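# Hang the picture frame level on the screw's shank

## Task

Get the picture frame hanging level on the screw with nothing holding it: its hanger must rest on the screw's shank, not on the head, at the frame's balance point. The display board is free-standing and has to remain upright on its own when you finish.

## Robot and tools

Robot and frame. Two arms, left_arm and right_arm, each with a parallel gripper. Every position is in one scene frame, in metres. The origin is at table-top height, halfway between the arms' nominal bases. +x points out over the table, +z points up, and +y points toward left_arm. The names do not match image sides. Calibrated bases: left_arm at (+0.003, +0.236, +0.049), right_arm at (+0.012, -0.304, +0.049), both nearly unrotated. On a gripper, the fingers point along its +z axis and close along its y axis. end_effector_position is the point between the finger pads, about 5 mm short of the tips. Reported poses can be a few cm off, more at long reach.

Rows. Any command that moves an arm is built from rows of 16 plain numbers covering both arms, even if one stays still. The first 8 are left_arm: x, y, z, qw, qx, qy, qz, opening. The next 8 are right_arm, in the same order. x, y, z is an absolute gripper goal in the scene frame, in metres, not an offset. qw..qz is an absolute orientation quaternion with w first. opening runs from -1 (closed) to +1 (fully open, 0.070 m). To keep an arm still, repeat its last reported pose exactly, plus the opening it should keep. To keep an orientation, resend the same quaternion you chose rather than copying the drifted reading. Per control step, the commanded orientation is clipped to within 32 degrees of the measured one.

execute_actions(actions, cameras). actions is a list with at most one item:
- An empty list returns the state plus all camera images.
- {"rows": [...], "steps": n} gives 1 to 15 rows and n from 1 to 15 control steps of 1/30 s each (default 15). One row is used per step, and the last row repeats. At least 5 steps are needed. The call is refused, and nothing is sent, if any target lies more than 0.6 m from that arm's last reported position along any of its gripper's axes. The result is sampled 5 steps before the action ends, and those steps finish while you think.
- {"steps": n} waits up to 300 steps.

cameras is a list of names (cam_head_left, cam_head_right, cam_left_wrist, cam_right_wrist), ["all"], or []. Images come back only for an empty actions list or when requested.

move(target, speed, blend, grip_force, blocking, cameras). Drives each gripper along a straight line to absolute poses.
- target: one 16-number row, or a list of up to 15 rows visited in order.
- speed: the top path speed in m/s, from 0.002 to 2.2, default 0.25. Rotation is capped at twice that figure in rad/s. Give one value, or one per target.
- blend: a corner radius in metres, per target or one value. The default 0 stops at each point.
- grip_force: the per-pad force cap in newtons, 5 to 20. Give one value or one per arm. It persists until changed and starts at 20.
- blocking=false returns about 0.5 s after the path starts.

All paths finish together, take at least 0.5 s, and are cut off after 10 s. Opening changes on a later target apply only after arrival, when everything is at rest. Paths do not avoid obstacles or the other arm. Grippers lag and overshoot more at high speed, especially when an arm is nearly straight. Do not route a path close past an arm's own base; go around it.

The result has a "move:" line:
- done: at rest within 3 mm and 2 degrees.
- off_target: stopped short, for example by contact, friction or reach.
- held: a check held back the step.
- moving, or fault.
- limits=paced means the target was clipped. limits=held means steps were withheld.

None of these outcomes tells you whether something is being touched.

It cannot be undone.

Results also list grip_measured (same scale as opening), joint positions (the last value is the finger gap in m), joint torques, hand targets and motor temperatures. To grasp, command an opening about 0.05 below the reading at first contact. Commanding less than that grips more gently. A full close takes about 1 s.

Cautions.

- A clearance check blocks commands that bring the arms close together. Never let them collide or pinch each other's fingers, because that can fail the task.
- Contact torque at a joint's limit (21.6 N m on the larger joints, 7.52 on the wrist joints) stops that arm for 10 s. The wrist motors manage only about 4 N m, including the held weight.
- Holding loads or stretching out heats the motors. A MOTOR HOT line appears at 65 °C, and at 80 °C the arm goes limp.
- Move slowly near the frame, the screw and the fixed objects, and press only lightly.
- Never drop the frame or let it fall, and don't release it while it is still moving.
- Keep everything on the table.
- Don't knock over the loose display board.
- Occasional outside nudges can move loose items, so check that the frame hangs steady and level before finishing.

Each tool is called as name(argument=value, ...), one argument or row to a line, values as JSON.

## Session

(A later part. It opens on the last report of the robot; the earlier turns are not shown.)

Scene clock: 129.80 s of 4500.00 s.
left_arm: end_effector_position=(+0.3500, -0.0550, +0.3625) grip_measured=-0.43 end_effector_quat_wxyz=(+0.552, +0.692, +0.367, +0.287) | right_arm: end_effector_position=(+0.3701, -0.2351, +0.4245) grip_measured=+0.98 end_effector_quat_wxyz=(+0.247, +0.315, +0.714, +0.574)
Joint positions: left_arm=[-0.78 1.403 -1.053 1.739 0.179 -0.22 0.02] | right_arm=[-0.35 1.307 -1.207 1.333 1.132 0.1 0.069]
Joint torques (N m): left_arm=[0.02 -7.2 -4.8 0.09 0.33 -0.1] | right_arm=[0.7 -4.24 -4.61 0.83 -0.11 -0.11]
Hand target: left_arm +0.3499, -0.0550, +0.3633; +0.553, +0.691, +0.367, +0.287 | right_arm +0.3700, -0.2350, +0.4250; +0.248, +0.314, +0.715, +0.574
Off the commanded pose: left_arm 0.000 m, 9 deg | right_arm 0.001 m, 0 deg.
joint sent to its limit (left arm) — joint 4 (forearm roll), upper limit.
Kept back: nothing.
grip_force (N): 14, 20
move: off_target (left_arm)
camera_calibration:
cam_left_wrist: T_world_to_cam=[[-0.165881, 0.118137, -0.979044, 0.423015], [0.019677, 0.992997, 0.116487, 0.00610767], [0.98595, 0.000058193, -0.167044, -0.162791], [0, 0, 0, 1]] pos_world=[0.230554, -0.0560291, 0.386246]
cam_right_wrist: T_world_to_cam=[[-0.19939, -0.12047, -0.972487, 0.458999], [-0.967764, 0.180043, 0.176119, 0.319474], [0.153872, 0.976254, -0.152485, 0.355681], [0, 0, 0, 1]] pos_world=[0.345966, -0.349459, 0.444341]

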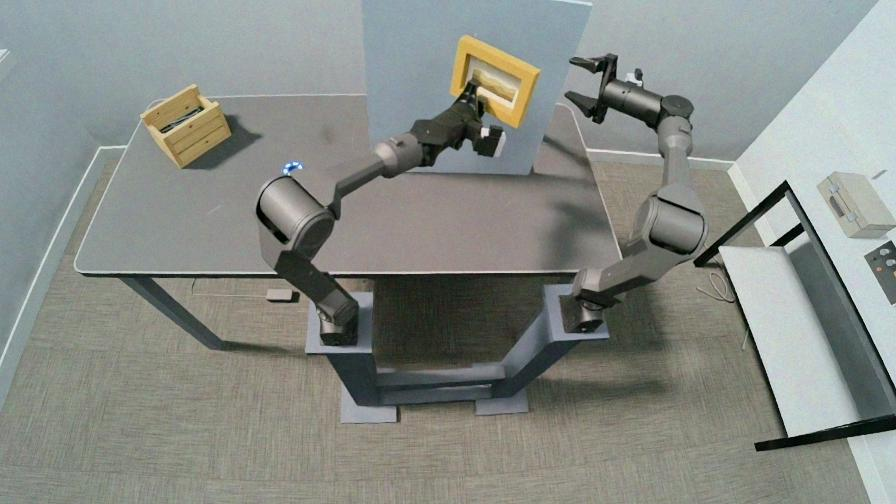

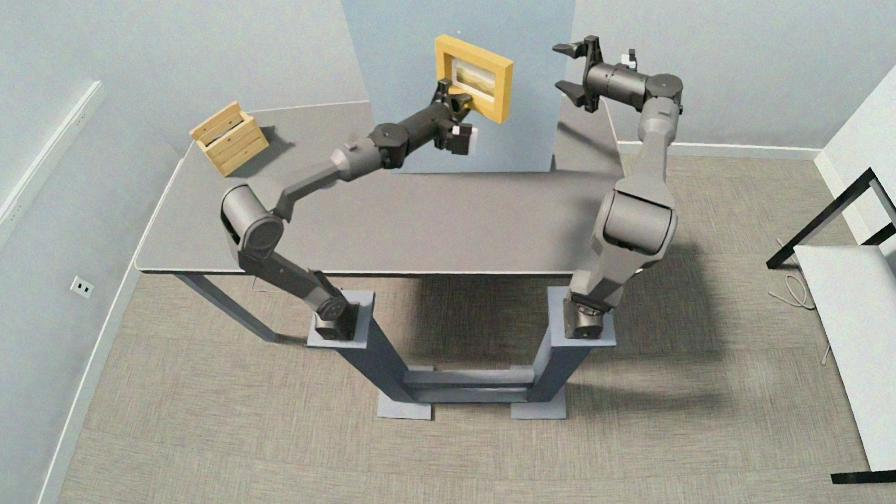

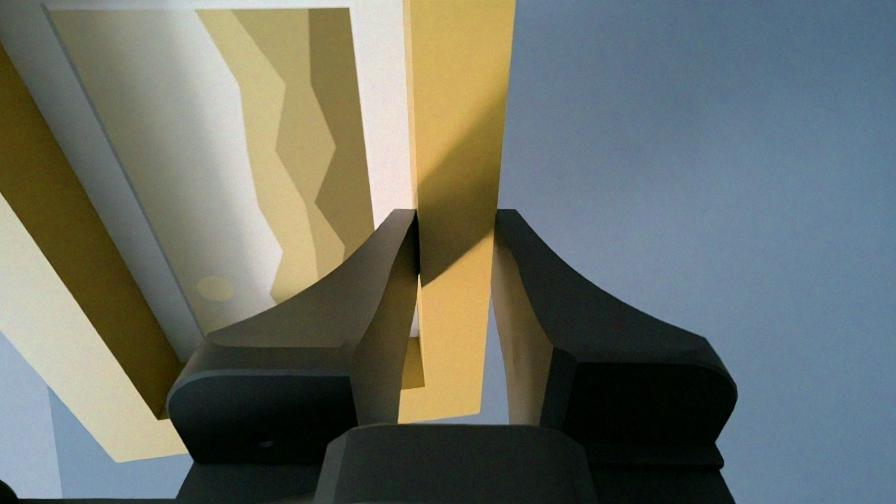

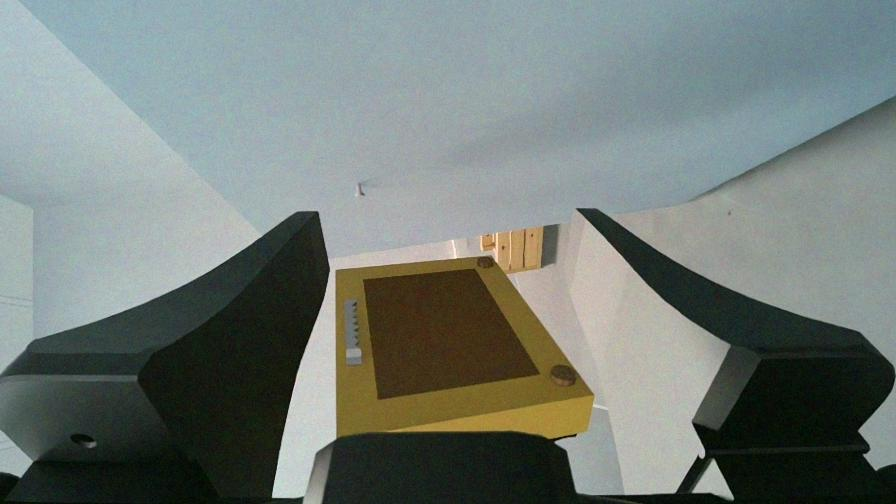

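move(
  target=[
    [0.37,-0.0275,0.3600,0.4694,0.4990,0.5388,0.4898,-0.55,0.35,-0.2,0.5,0.40,0.15,0.8,0.4,0.98],
    [0.448,-0.0270,0.3580,0.4694,0.4990,0.5388,0.4898,-0.55,0.405,-0.09,0.53,0.518,-0.040,0.845,0.122,0.98],
  ],
  speed=[0.25, 0.1],
  cameras=["all"],
)

zoom_image(
  camera="cam_right_wrist",
  region=[310, 180, 470, 240],
)

zoom_image(
  camera="cam_head_left",
  region=[415, 10, 535, 110],
)

zoom_image(
  camera="cam_head_right",
  region=[395, 10, 515, 110],
)

Scene clock: 142.23 s of 4500.00 s.
left_arm: end_effector_position=(+0.4482, -0.0268, +0.3580) grip_measured=-0.43 end_effector_quat_wxyz=(+0.469, +0.499, +0.539, +0.490) | right_arm: end_effector_position=(+0.4052, -0.0897, +0.5300) grip_measured=+0.98 end_effector_quat_wxyz=(+0.519, -0.040, +0.845, +0.122)
Joint positions: left_arm=[-0.885 1.836 -1.426 1.704 0.958 -0.356 0.02] | right_arm=[0.695 1.725 -2.352 -0.376 1.216 0.496 0.069]
Joint torques (N m): left_arm=[-0.3 -8.57 -3.84 1.11 0.53 -0.04] | right_arm=[-0.47 -6.79 -2.88 -0.32 -0.51 0.13]
Hand target: left_arm +0.4480, -0.0270, +0.3580; +0.470, +0.499, +0.539, +0.490 | right_arm +0.4050, -0.0900, +0.5299; +0.519, -0.040, +0.845, +0.122
Off the commanded pose: left_arm 0.000 m, 0 deg | right_arm 0.000 m, 0 deg.
joint sent to its limit (right arm) — joint 5 (wrist pitch), upper limit.
Kept back: nothing.
grip_force (N): 14, 20
move: done
camera_calibration:
cam_left_wrist: T_world_to_cam=[[-0.0553914, -0.00930005, -0.998421, 0.385574], [-0.608511, 0.793107, 0.026372, 0.285187], [0.79161, 0.609011, -0.0495905, -0.198965], [0, 0, 0, 1]] pos_world=[0.352399, -0.101426, 0.367578]
cam_right_wrist: T_world_to_cam=[[0.168837, -0.966314, -0.194247, -0.0515348], [-0.898573, -0.0699161, -0.433218, 0.58116], [0.405044, 0.247688, -0.880108, 0.442938], [0, 0, 0, 1]] pos_world=[0.351506, -0.118877, 0.631592]

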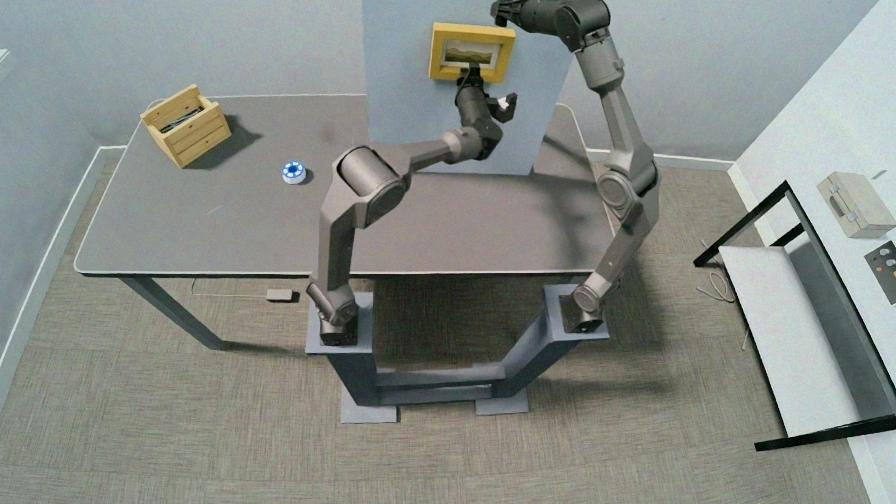

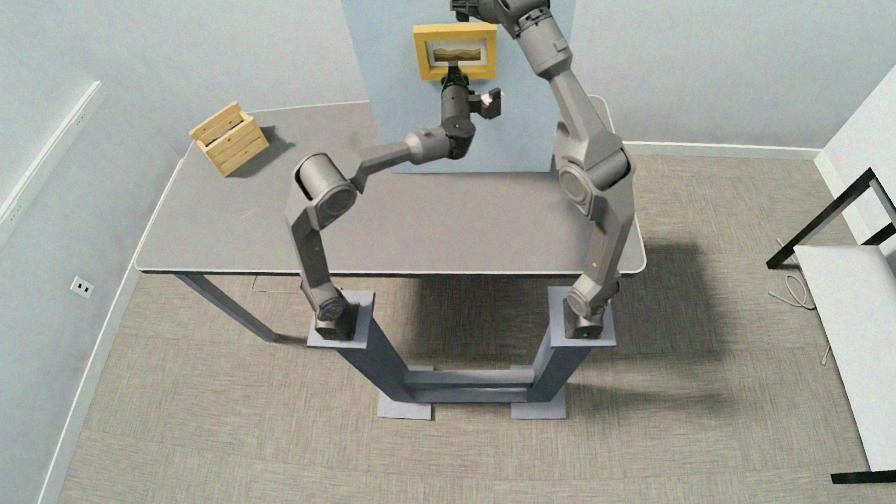

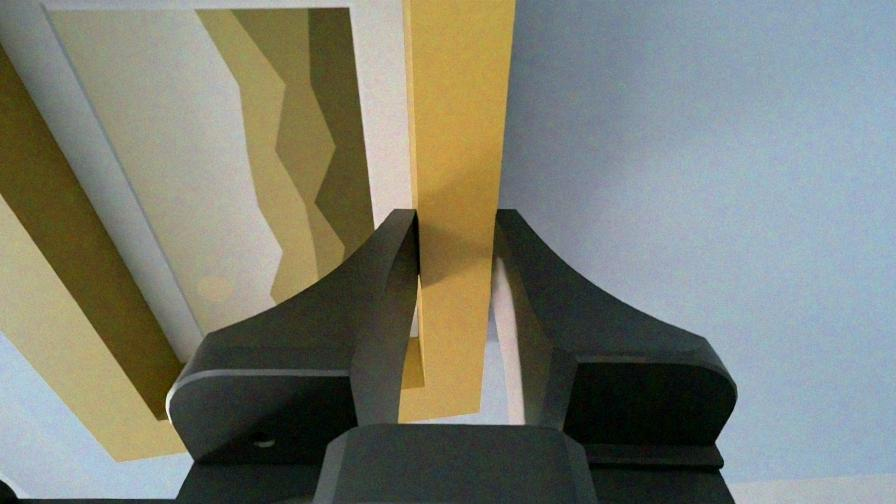

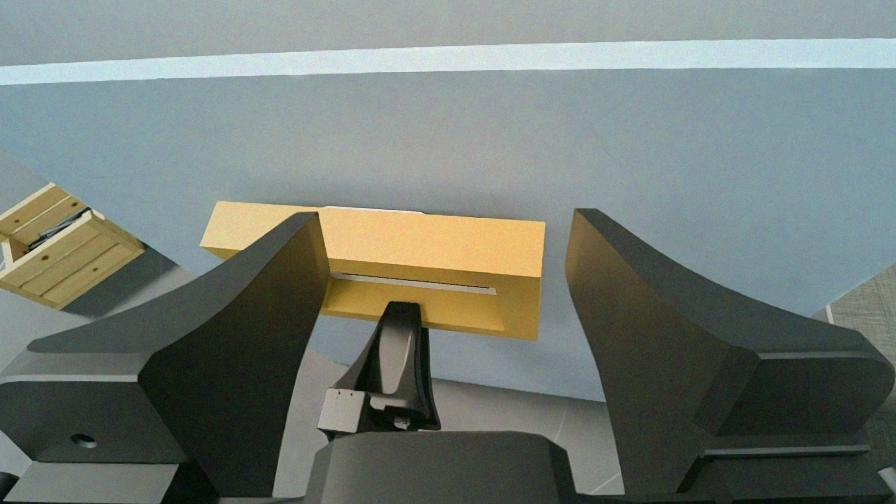

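Scaled by 3.150 from the camera's 896x504 image, which has a finer 1280x720 frame.

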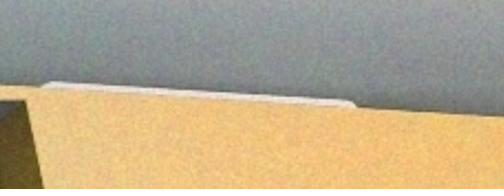

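Scaled by 4.200 from the camera's 896x504 image, which has a finer 1280x720 frame.

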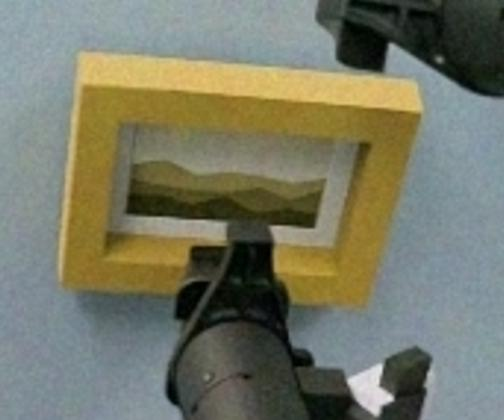

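Scaled by 4.200 from the camera's 896x504 image, which has a finer 1280x720 frame.

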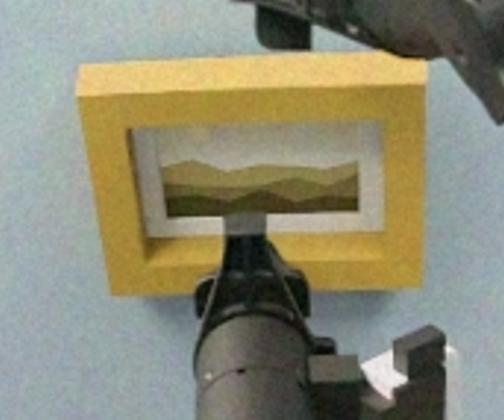

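move(
  target=[
    [0.448,-0.0270,0.3560,0.4723,0.4959,0.5422,0.4865,-0.55,0.405,-0.09,0.53,0.518,-0.040,0.845,0.122,0.98],
    [0.448,-0.0270,0.3425,0.4723,0.4959,0.5422,0.4865,-0.55,0.405,-0.09,0.53,0.518,-0.040,0.845,0.122,0.98],
  ],
  speed=0.04,
  cameras=["all"],
)

zoom_image(
  camera="cam_right_wrist",
  region=[310, 210, 470, 270],
)

zoom_image(
  camera="cam_head_left",
  region=[415, 10, 535, 110],
)

zoom_image(
  camera="cam_head_right",
  region=[395, 10, 515, 110],
)

Scene clock: 145.20 s of 4500.00 s.
left_arm: end_effector_position=(+0.4481, -0.0268, +0.3423) grip_measured=-0.43 end_effector_quat_wxyz=(+0.472, +0.496, +0.543, +0.486) | right_arm: end_effector_position=(+0.4049, -0.0897, +0.5300) grip_measured=+0.98 end_effector_quat_wxyz=(+0.519, -0.041, +0.845, +0.123)
Joint positions: left_arm=[-0.885 1.849 -1.385 1.739 0.966 -0.434 0.02] | right_arm=[0.695 1.724 -2.351 -0.376 1.216 0.496 0.069]
Joint torques (N m): left_arm=[-0.44 -8.46 -4.21 1 0.79 -0.07] | right_arm=[-0.48 -6.98 -2.82 -0.31 0.06 0.25]
Hand target: left_arm +0.4480, -0.0270, +0.3425; +0.472, +0.496, +0.543, +0.486 | right_arm +0.4050, -0.0900, +0.5299; +0.519, -0.040, +0.845, +0.122
Off the commanded pose: left_arm 0.000 m, 0 deg | right_arm 0.000 m, 0 deg.
joint read past its limit (left arm) — joint 4 (forearm roll), upper limit.
joint sent to its limit (left arm) — joint 4 (forearm roll), upper limit.
joint sent to its limit (right arm) — joint 5 (wrist pitch), upper limit.
Kept back: nothing.
grip_force (N): 14, 20
move: done
camera_calibration:
cam_left_wrist: T_world_to_cam=[[-0.0573309, -0.0223825, -0.998104, 0.370339], [-0.609675, 0.792464, 0.0172486, 0.289115], [0.790575, 0.609508, -0.0590787, -0.19606], [0, 0, 0, 1]] pos_world=[0.352498, -0.101323, 0.353067]
cam_right_wrist: T_world_to_cam=[[0.169322, -0.966117, -0.194802, -0.051295], [-0.898719, -0.0702291, -0.432865, 0.58077], [0.404518, 0.248366, -0.880159, 0.443317], [0, 0, 0, 1]] pos_world=[0.351305, -0.118875, 0.631592]

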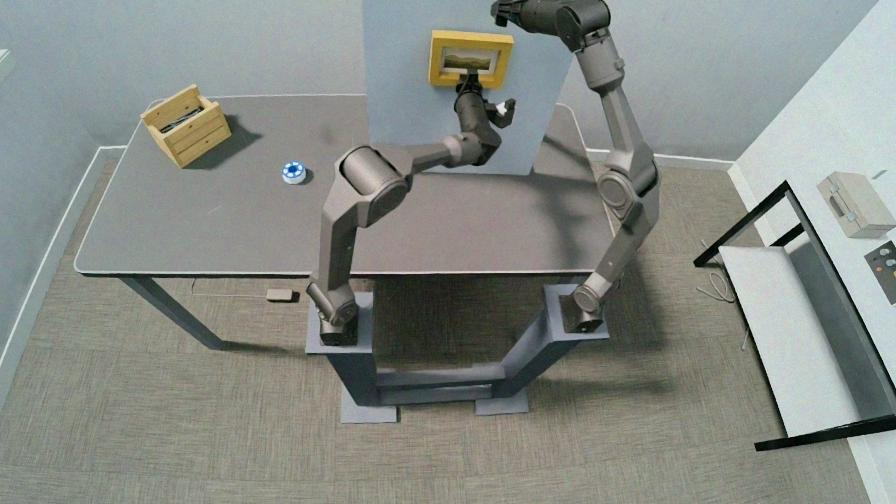

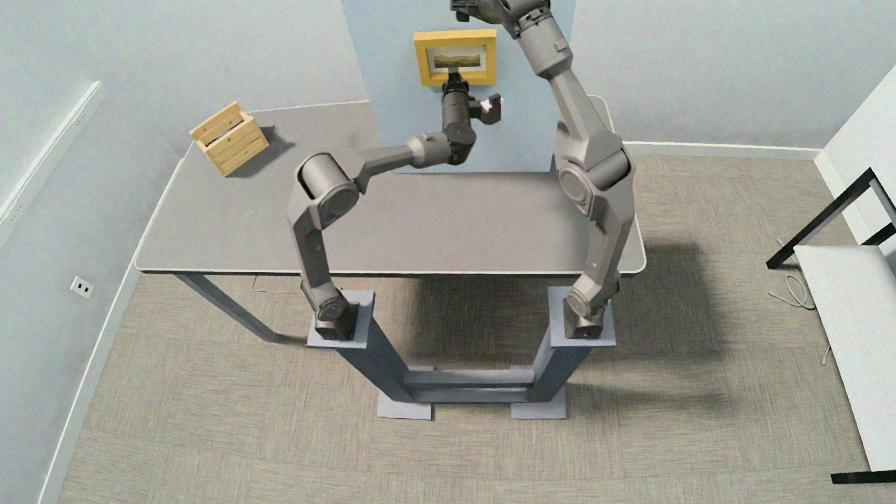

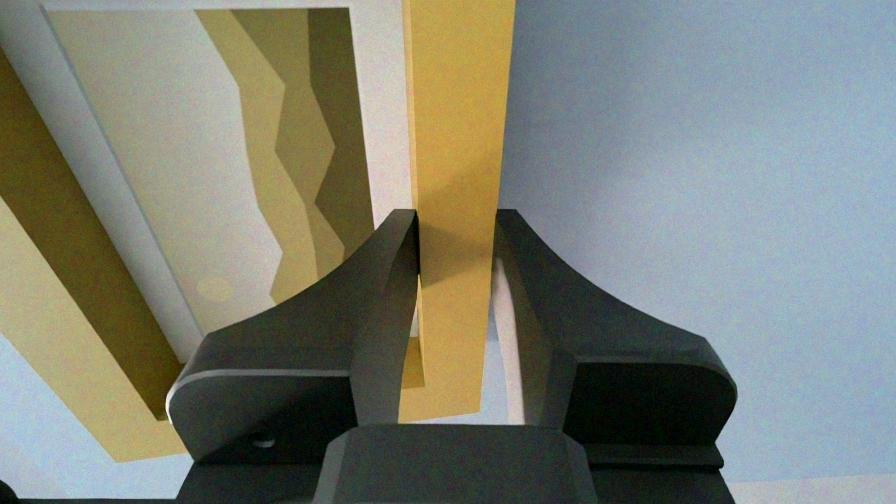

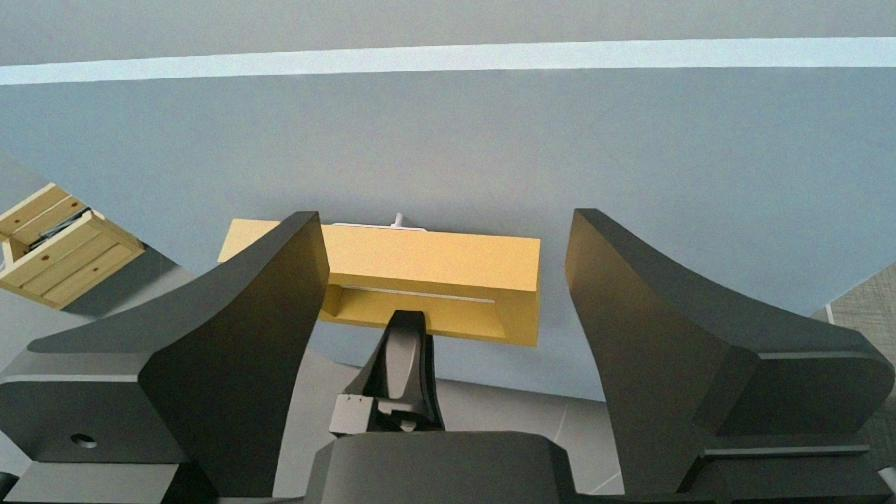

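Scaled by 3.150 from the camera's 896x504 image, which has a finer 1280x720 frame.

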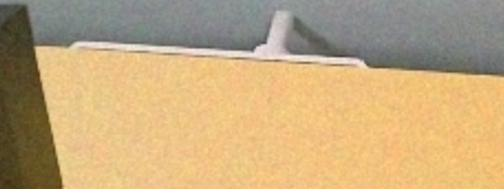

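Scaled by 4.200 from the camera's 896x504 image, which has a finer 1280x720 frame.

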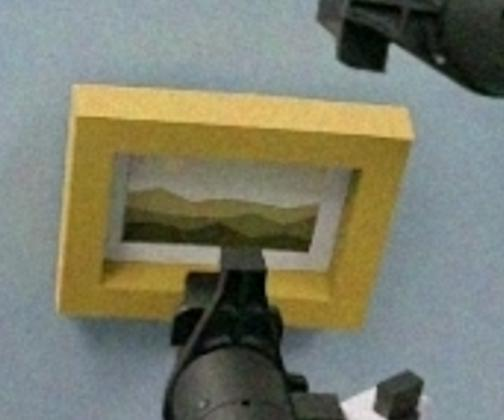

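Scaled by 4.200 from the camera's 896x504 image, which has a finer 1280x720 frame.

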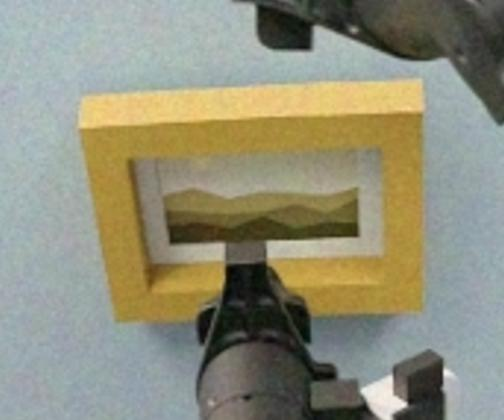

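zoom_image(
  camera="cam_right_wrist",
  region=[340, 205, 460, 245],
)

zoom_image(
  camera="cam_head_left",
  region=[480, 100, 580, 200],
)

zoom_image(
  camera="cam_head_right",
  region=[490, 100, 590, 200],
)

zoom_image(
  camera="cam_right_wrist",
  region=[0, 50, 160, 100],
)

zoom_image(
  camera="cam_right_wrist",
  region=[736, 30, 896, 80],
)

Scaled by 4.200 from the camera's 896x504 image, which has a finer 1280x720 frame.

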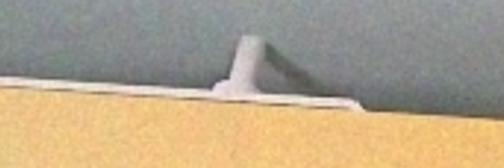

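Scaled by 5.040 from the camera's 896x504 image, which has a finer 1280x720 frame.

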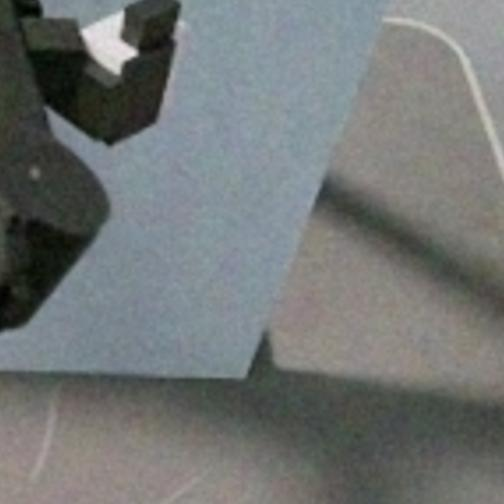

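Scaled by 5.040 from the camera's 896x504 image, which has a finer 1280x720 frame.

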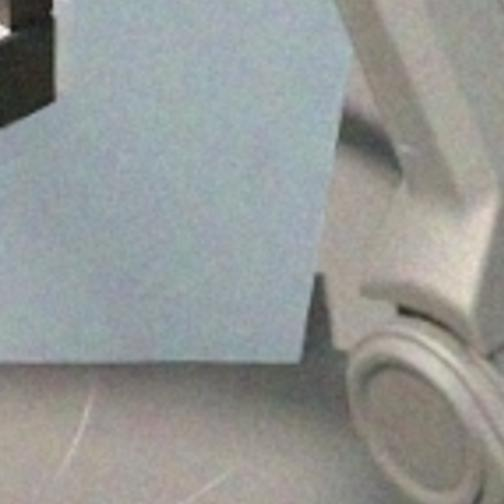

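Scaled by 3.150 from the camera's 896x504 image, which has a finer 1280x720 frame.

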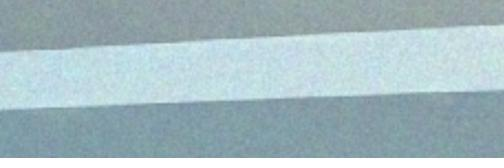

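Scaled by 3.150 from the camera's 896x504 image, which has a finer 1280x720 frame.

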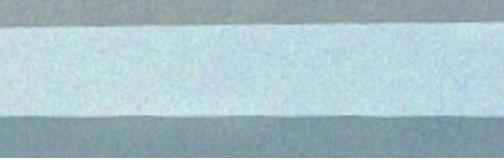

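move(
  target=[
    [0.447,-0.0270,0.3540,0.4723,0.4959,0.5422,0.4865,-0.55,0.405,-0.09,0.53,0.518,-0.040,0.845,0.122,0.98],
    [0.4490,-0.0270,0.3540,0.4637,0.5035,0.5496,0.4787,-0.55,0.405,-0.09,0.53,0.518,-0.040,0.845,0.122,0.98],
  ],
  speed=0.04,
  cameras=["cam_right_wrist","cam_left_wrist"],
)

zoom_image(
  camera="cam_right_wrist",
  region=[310, 190, 470, 250],
)

Scene clock: 149.63 s of 4500.00 s.
left_arm: end_effector_position=(+0.4488, -0.0274, +0.3540) grip_measured=-0.43 end_effector_quat_wxyz=(+0.464, +0.504, +0.550, +0.479) | right_arm: end_effector_position=(+0.4049, -0.0897, +0.5300) grip_measured=+0.98 end_effector_quat_wxyz=(+0.519, -0.041, +0.845, +0.123)
Joint positions: left_arm=[-0.882 1.836 -1.441 1.657 0.943 -0.328 0.02] | right_arm=[0.695 1.724 -2.351 -0.376 1.216 0.496 0.069]
Joint torques (N m): left_arm=[0.76 -8.99 -4 1.14 0.42 -0.24] | right_arm=[-0.46 -6.86 -2.98 -0.31 0.09 0.23]
Hand target: left_arm +0.4490, -0.0270, +0.3540; +0.464, +0.504, +0.550, +0.479 | right_arm +0.4050, -0.0900, +0.5299; +0.519, -0.040, +0.845, +0.122
Off the commanded pose: left_arm 0.000 m, 0 deg | right_arm 0.000 m, 0 deg.
joint sent to its limit (right arm) — joint 5 (wrist pitch), upper limit.
Kept back: nothing.
grip_force (N): 14, 20
move: done
camera_calibration:
cam_left_wrist: T_world_to_cam=[[-0.0876174, -0.0214578, -0.995923, 0.394834], [-0.607391, 0.793572, 0.0363378, 0.282042], [0.789557, 0.608098, -0.0825639, -0.186688], [0, 0, 0, 1]] pos_world=[0.353305, -0.101824, 0.367562]
cam_right_wrist: T_world_to_cam=[[0.169322, -0.966117, -0.194802, -0.051295], [-0.898719, -0.0702291, -0.432865, 0.58077], [0.404518, 0.248366, -0.880159, 0.443317], [0, 0, 0, 1]] pos_world=[0.351305, -0.118875, 0.631592]
Images, in order (width x height): cam_left_wrist 896x504, cam_right_wrist 896x504.

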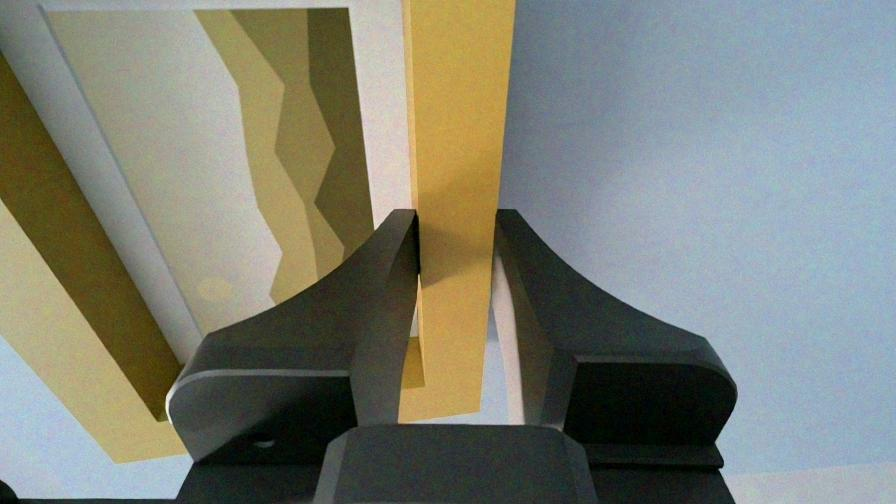

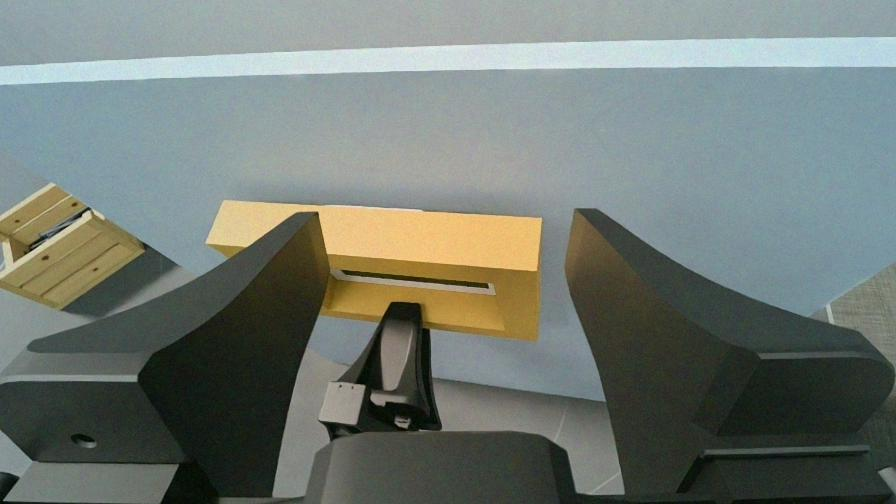

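Scaled by 3.150 from the camera's 896x504 image, which has a finer 1280x720 frame.

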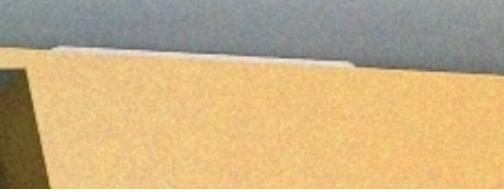

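move(
  target=[
    [0.4505,-0.0270,0.3540,0.4637,0.5035,0.5496,0.4787,-0.55,0.405,-0.09,0.53,0.518,-0.040,0.845,0.122,0.98],
    [0.4505,-0.0270,0.3430,0.4637,0.5035,0.5496,0.4787,-0.55,0.405,-0.09,0.53,0.518,-0.040,0.845,0.122,0.98],
  ],
  speed=0.04,
  cameras=["cam_right_wrist","cam_head_left","cam_head_right"],
)

zoom_image(
  camera="cam_right_wrist",
  region=[310, 190, 470, 280],
)

Scene clock: 152.13 s of 4500.00 s.
left_arm: end_effector_position=(+0.4502, -0.0280, +0.3437) grip_measured=-0.43 end_effector_quat_wxyz=(+0.465, +0.504, +0.549, +0.478) | right_arm: end_effector_position=(+0.4049, -0.0897, +0.5300) grip_measured=+0.98 end_effector_quat_wxyz=(+0.519, -0.041, +0.845, +0.123)
Joint positions: left_arm=[-0.88 1.848 -1.414 1.689 0.943 -0.378 0.02] | right_arm=[0.695 1.724 -2.351 -0.376 1.216 0.496 0.069]
Joint torques (N m): left_arm=[2.68 -6.66 -2.68 0.37 0.66 -0.11] | right_arm=[-0.46 -6.81 -3.02 -0.32 0.09 0.23]
Hand target: left_arm +0.4505, -0.0270, +0.3430; +0.464, +0.504, +0.550, +0.479 | right_arm +0.4050, -0.0900, +0.5299; +0.519, -0.040, +0.845, +0.122
Off the commanded pose: left_arm 0.001 m, 0 deg | right_arm 0.000 m, 0 deg.
joint sent to its limit (right arm) — joint 5 (wrist pitch), upper limit.
Kept back: nothing.
grip_force (N): 14, 20
move: done
camera_calibration:
cam_right_wrist: T_world_to_cam=[[0.169322, -0.966117, -0.194802, -0.051295], [-0.898719, -0.0702291, -0.432865, 0.58077], [0.404518, 0.248366, -0.880159, 0.443317], [0, 0, 0, 1]] pos_world=[0.351305, -0.118875, 0.631592]
Images, in order (width x height): cam_head_left 896x504, cam_head_right 896x504, cam_right_wrist 896x504.

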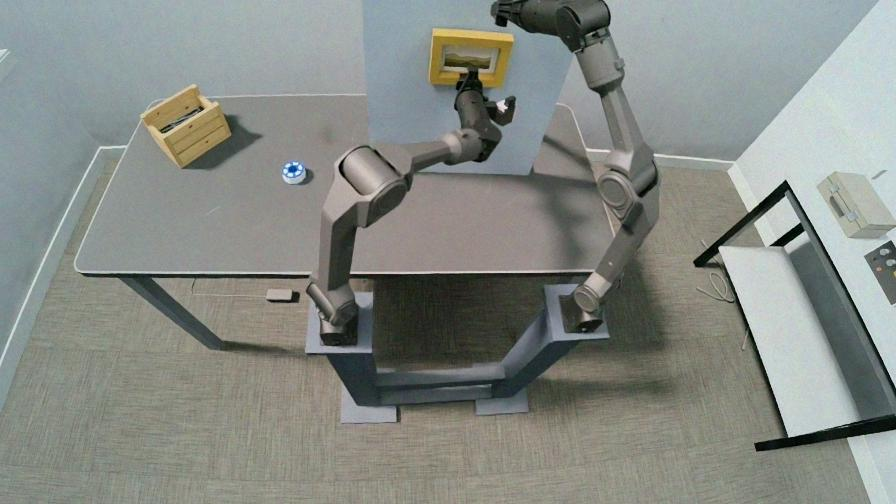

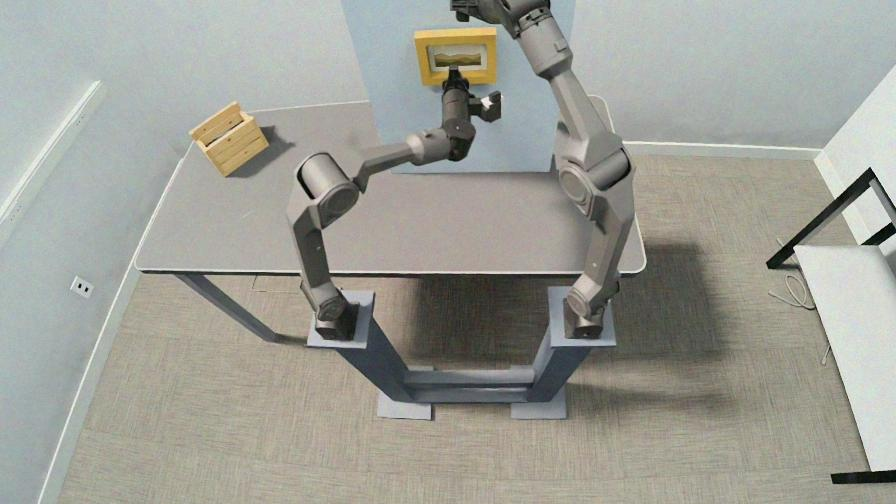

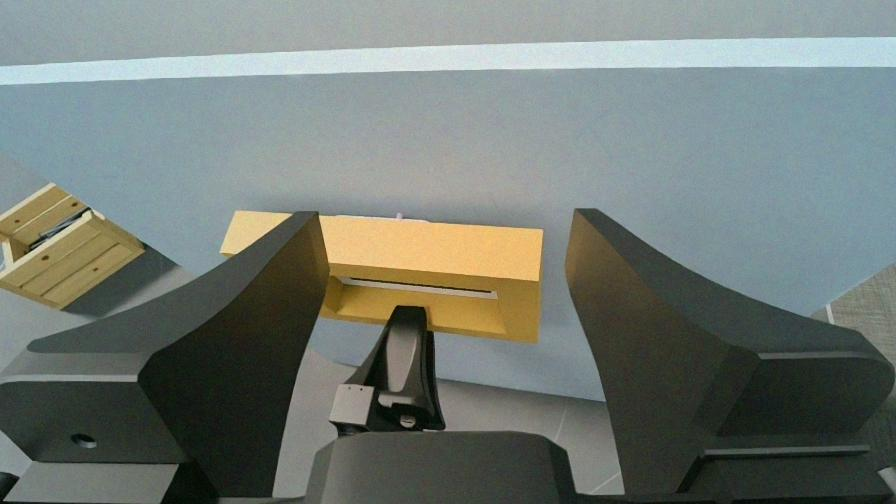

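Scaled by 3.150 from the camera's 896x504 image, which has a finer 1280x720 frame.

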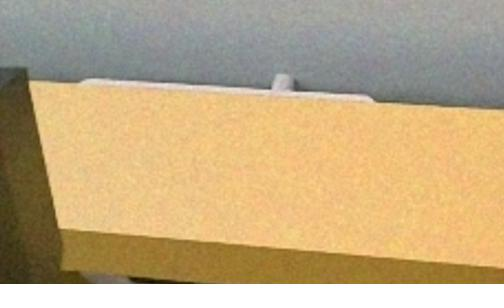

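zoom_image(
  camera="cam_right_wrist",
  region=[370, 195, 430, 229],
)

zoom_image(
  camera="cam_head_left",
  region=[415, 10, 535, 110],
)

zoom_image(
  camera="cam_head_right",
  region=[395, 10, 515, 110],
)

Scaled by 8.400 from the camera's 896x504 image, which has a finer 1280x720 frame.

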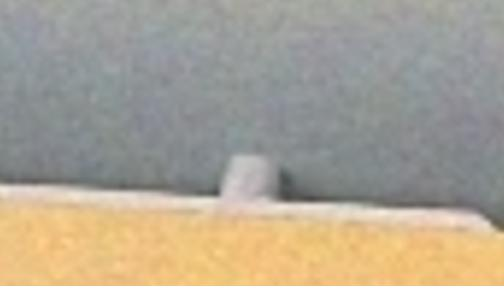

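Scaled by 4.200 from the camera's 896x504 image, which has a finer 1280x720 frame.

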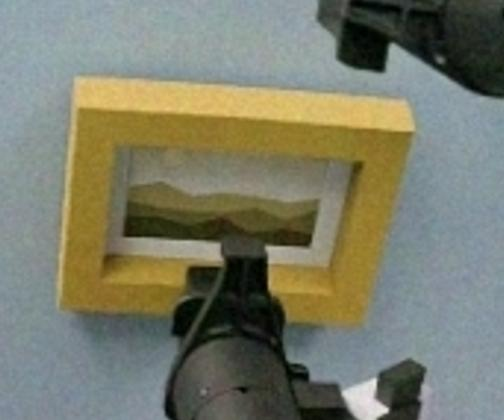

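Scaled by 4.200 from the camera's 896x504 image, which has a finer 1280x720 frame.

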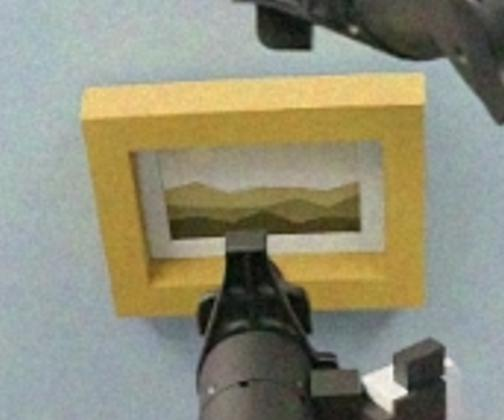

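move(
  target=[
    [0.4505,-0.0273,0.3415,0.4637,0.5035,0.5496,0.4787,-0.55,0.405,-0.09,0.53,0.518,-0.040,0.845,0.122,0.98],
    [0.4505,-0.0273,0.3415,0.4637,0.5035,0.5496,0.4787,0.2,0.405,-0.09,0.53,0.518,-0.040,0.845,0.122,0.98],
  ],
  speed=0.02,
  cameras=["cam_right_wrist","cam_head_left","cam_head_right"],
)

zoom_image(
  camera="cam_right_wrist",
  region=[310, 190, 470, 280],
)

zoom_image(
  camera="cam_head_left",
  region=[415, 10, 535, 110],
)

zoom_image(
  camera="cam_head_right",
  region=[395, 10, 515, 110],
)

Scene clock: 154.30 s of 4500.00 s.
left_arm: end_effector_position=(+0.4508, -0.0272, +0.3402) grip_measured=+0.20 end_effector_quat_wxyz=(+0.462, +0.504, +0.550, +0.479) | right_arm: end_effector_position=(+0.4049, -0.0897, +0.5300) grip_measured=+0.98 end_effector_quat_wxyz=(+0.519, -0.041, +0.845, +0.123)
Joint positions: left_arm=[-0.878 1.853 -1.41 1.691 0.945 -0.383 0.042] | right_arm=[0.695 1.724 -2.351 -0.376 1.216 0.496 0.069]
Joint torques (N m): left_arm=[-1.06 -9.06 -3.67 0.78 0.17 -0.05] | right_arm=[-0.45 -6.83 -3.12 -0.32 0.1 0.22]
Hand target: left_arm +0.4505, -0.0273, +0.3415; +0.464, +0.504, +0.550, +0.479 | right_arm +0.4050, -0.0900, +0.5299; +0.519, -0.040, +0.845, +0.122
Off the commanded pose: left_arm 0.001 m, 0 deg | right_arm 0.000 m, 0 deg.
joint sent to its limit (right arm) — joint 5 (wrist pitch), upper limit.
Kept back: nothing.
grip_force (N): 14, 20
move: done
camera_calibration:
cam_right_wrist: T_world_to_cam=[[0.169322, -0.966117, -0.194802, -0.051295], [-0.898719, -0.0702291, -0.432865, 0.58077], [0.404518, 0.248366, -0.880159, 0.443317], [0, 0, 0, 1]] pos_world=[0.351305, -0.118875, 0.631592]
Images, in order (width x height): cam_head_left 896x504, cam_head_right 896x504, cam_right_wrist 896x504.

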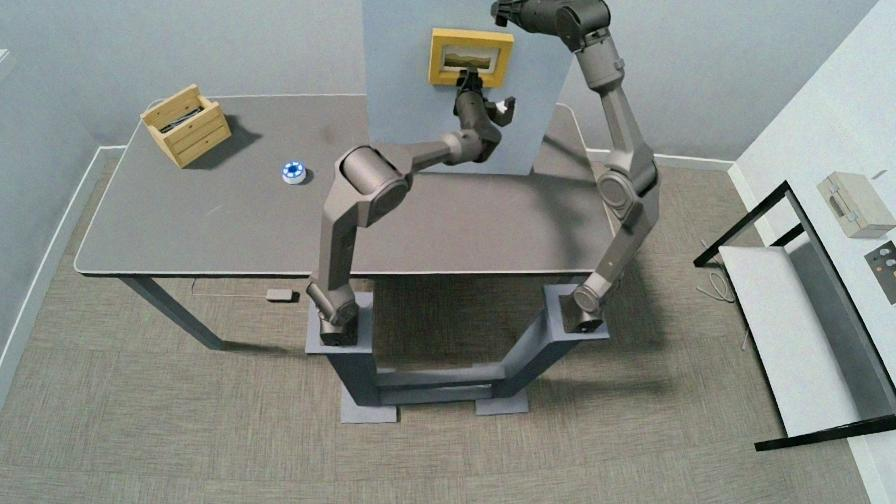

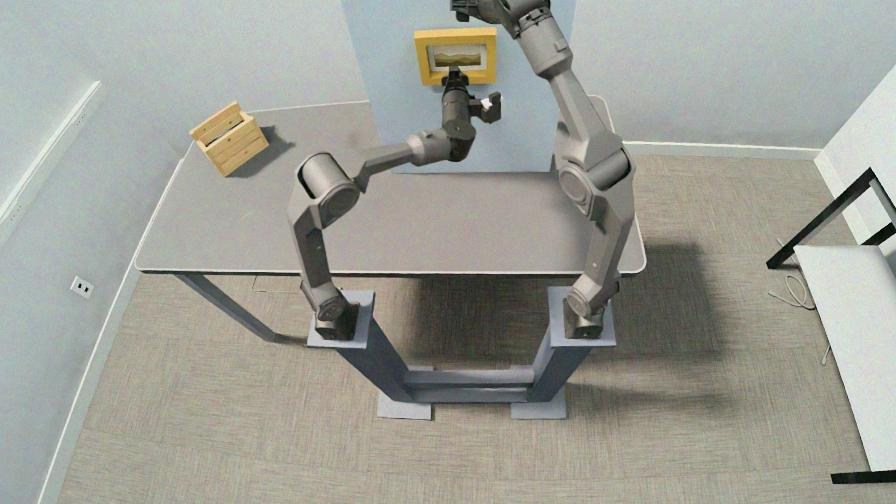

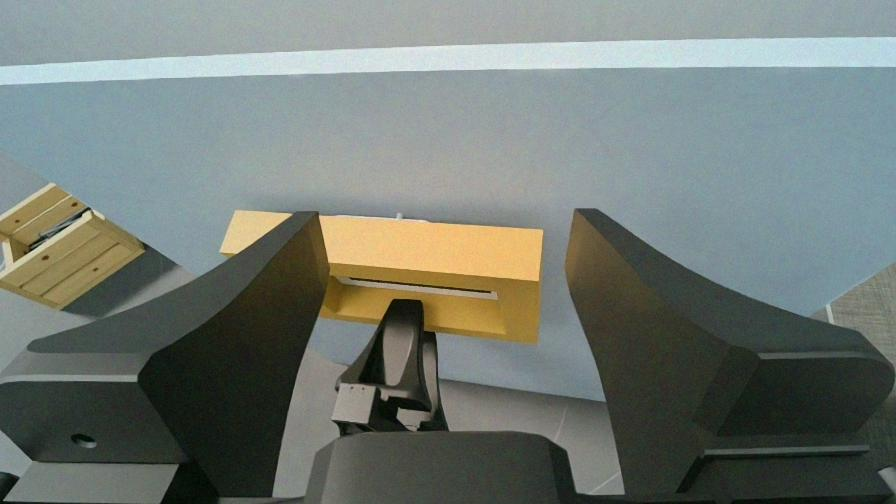

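Scaled by 3.150 from the camera's 896x504 image, which has a finer 1280x720 frame.

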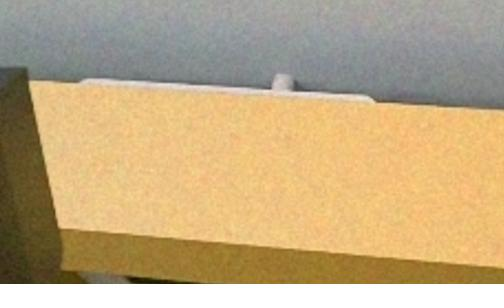

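Scaled by 4.200 from the camera's 896x504 image, which has a finer 1280x720 frame.

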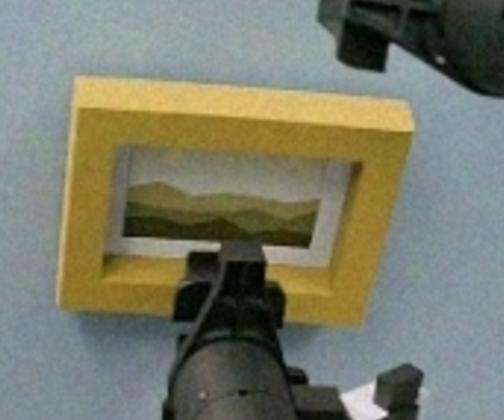

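Scaled by 4.200 from the camera's 896x504 image, which has a finer 1280x720 frame.

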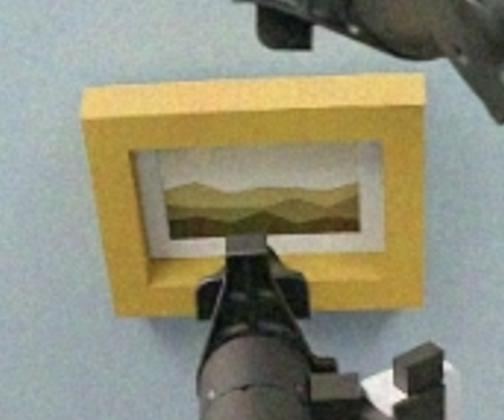

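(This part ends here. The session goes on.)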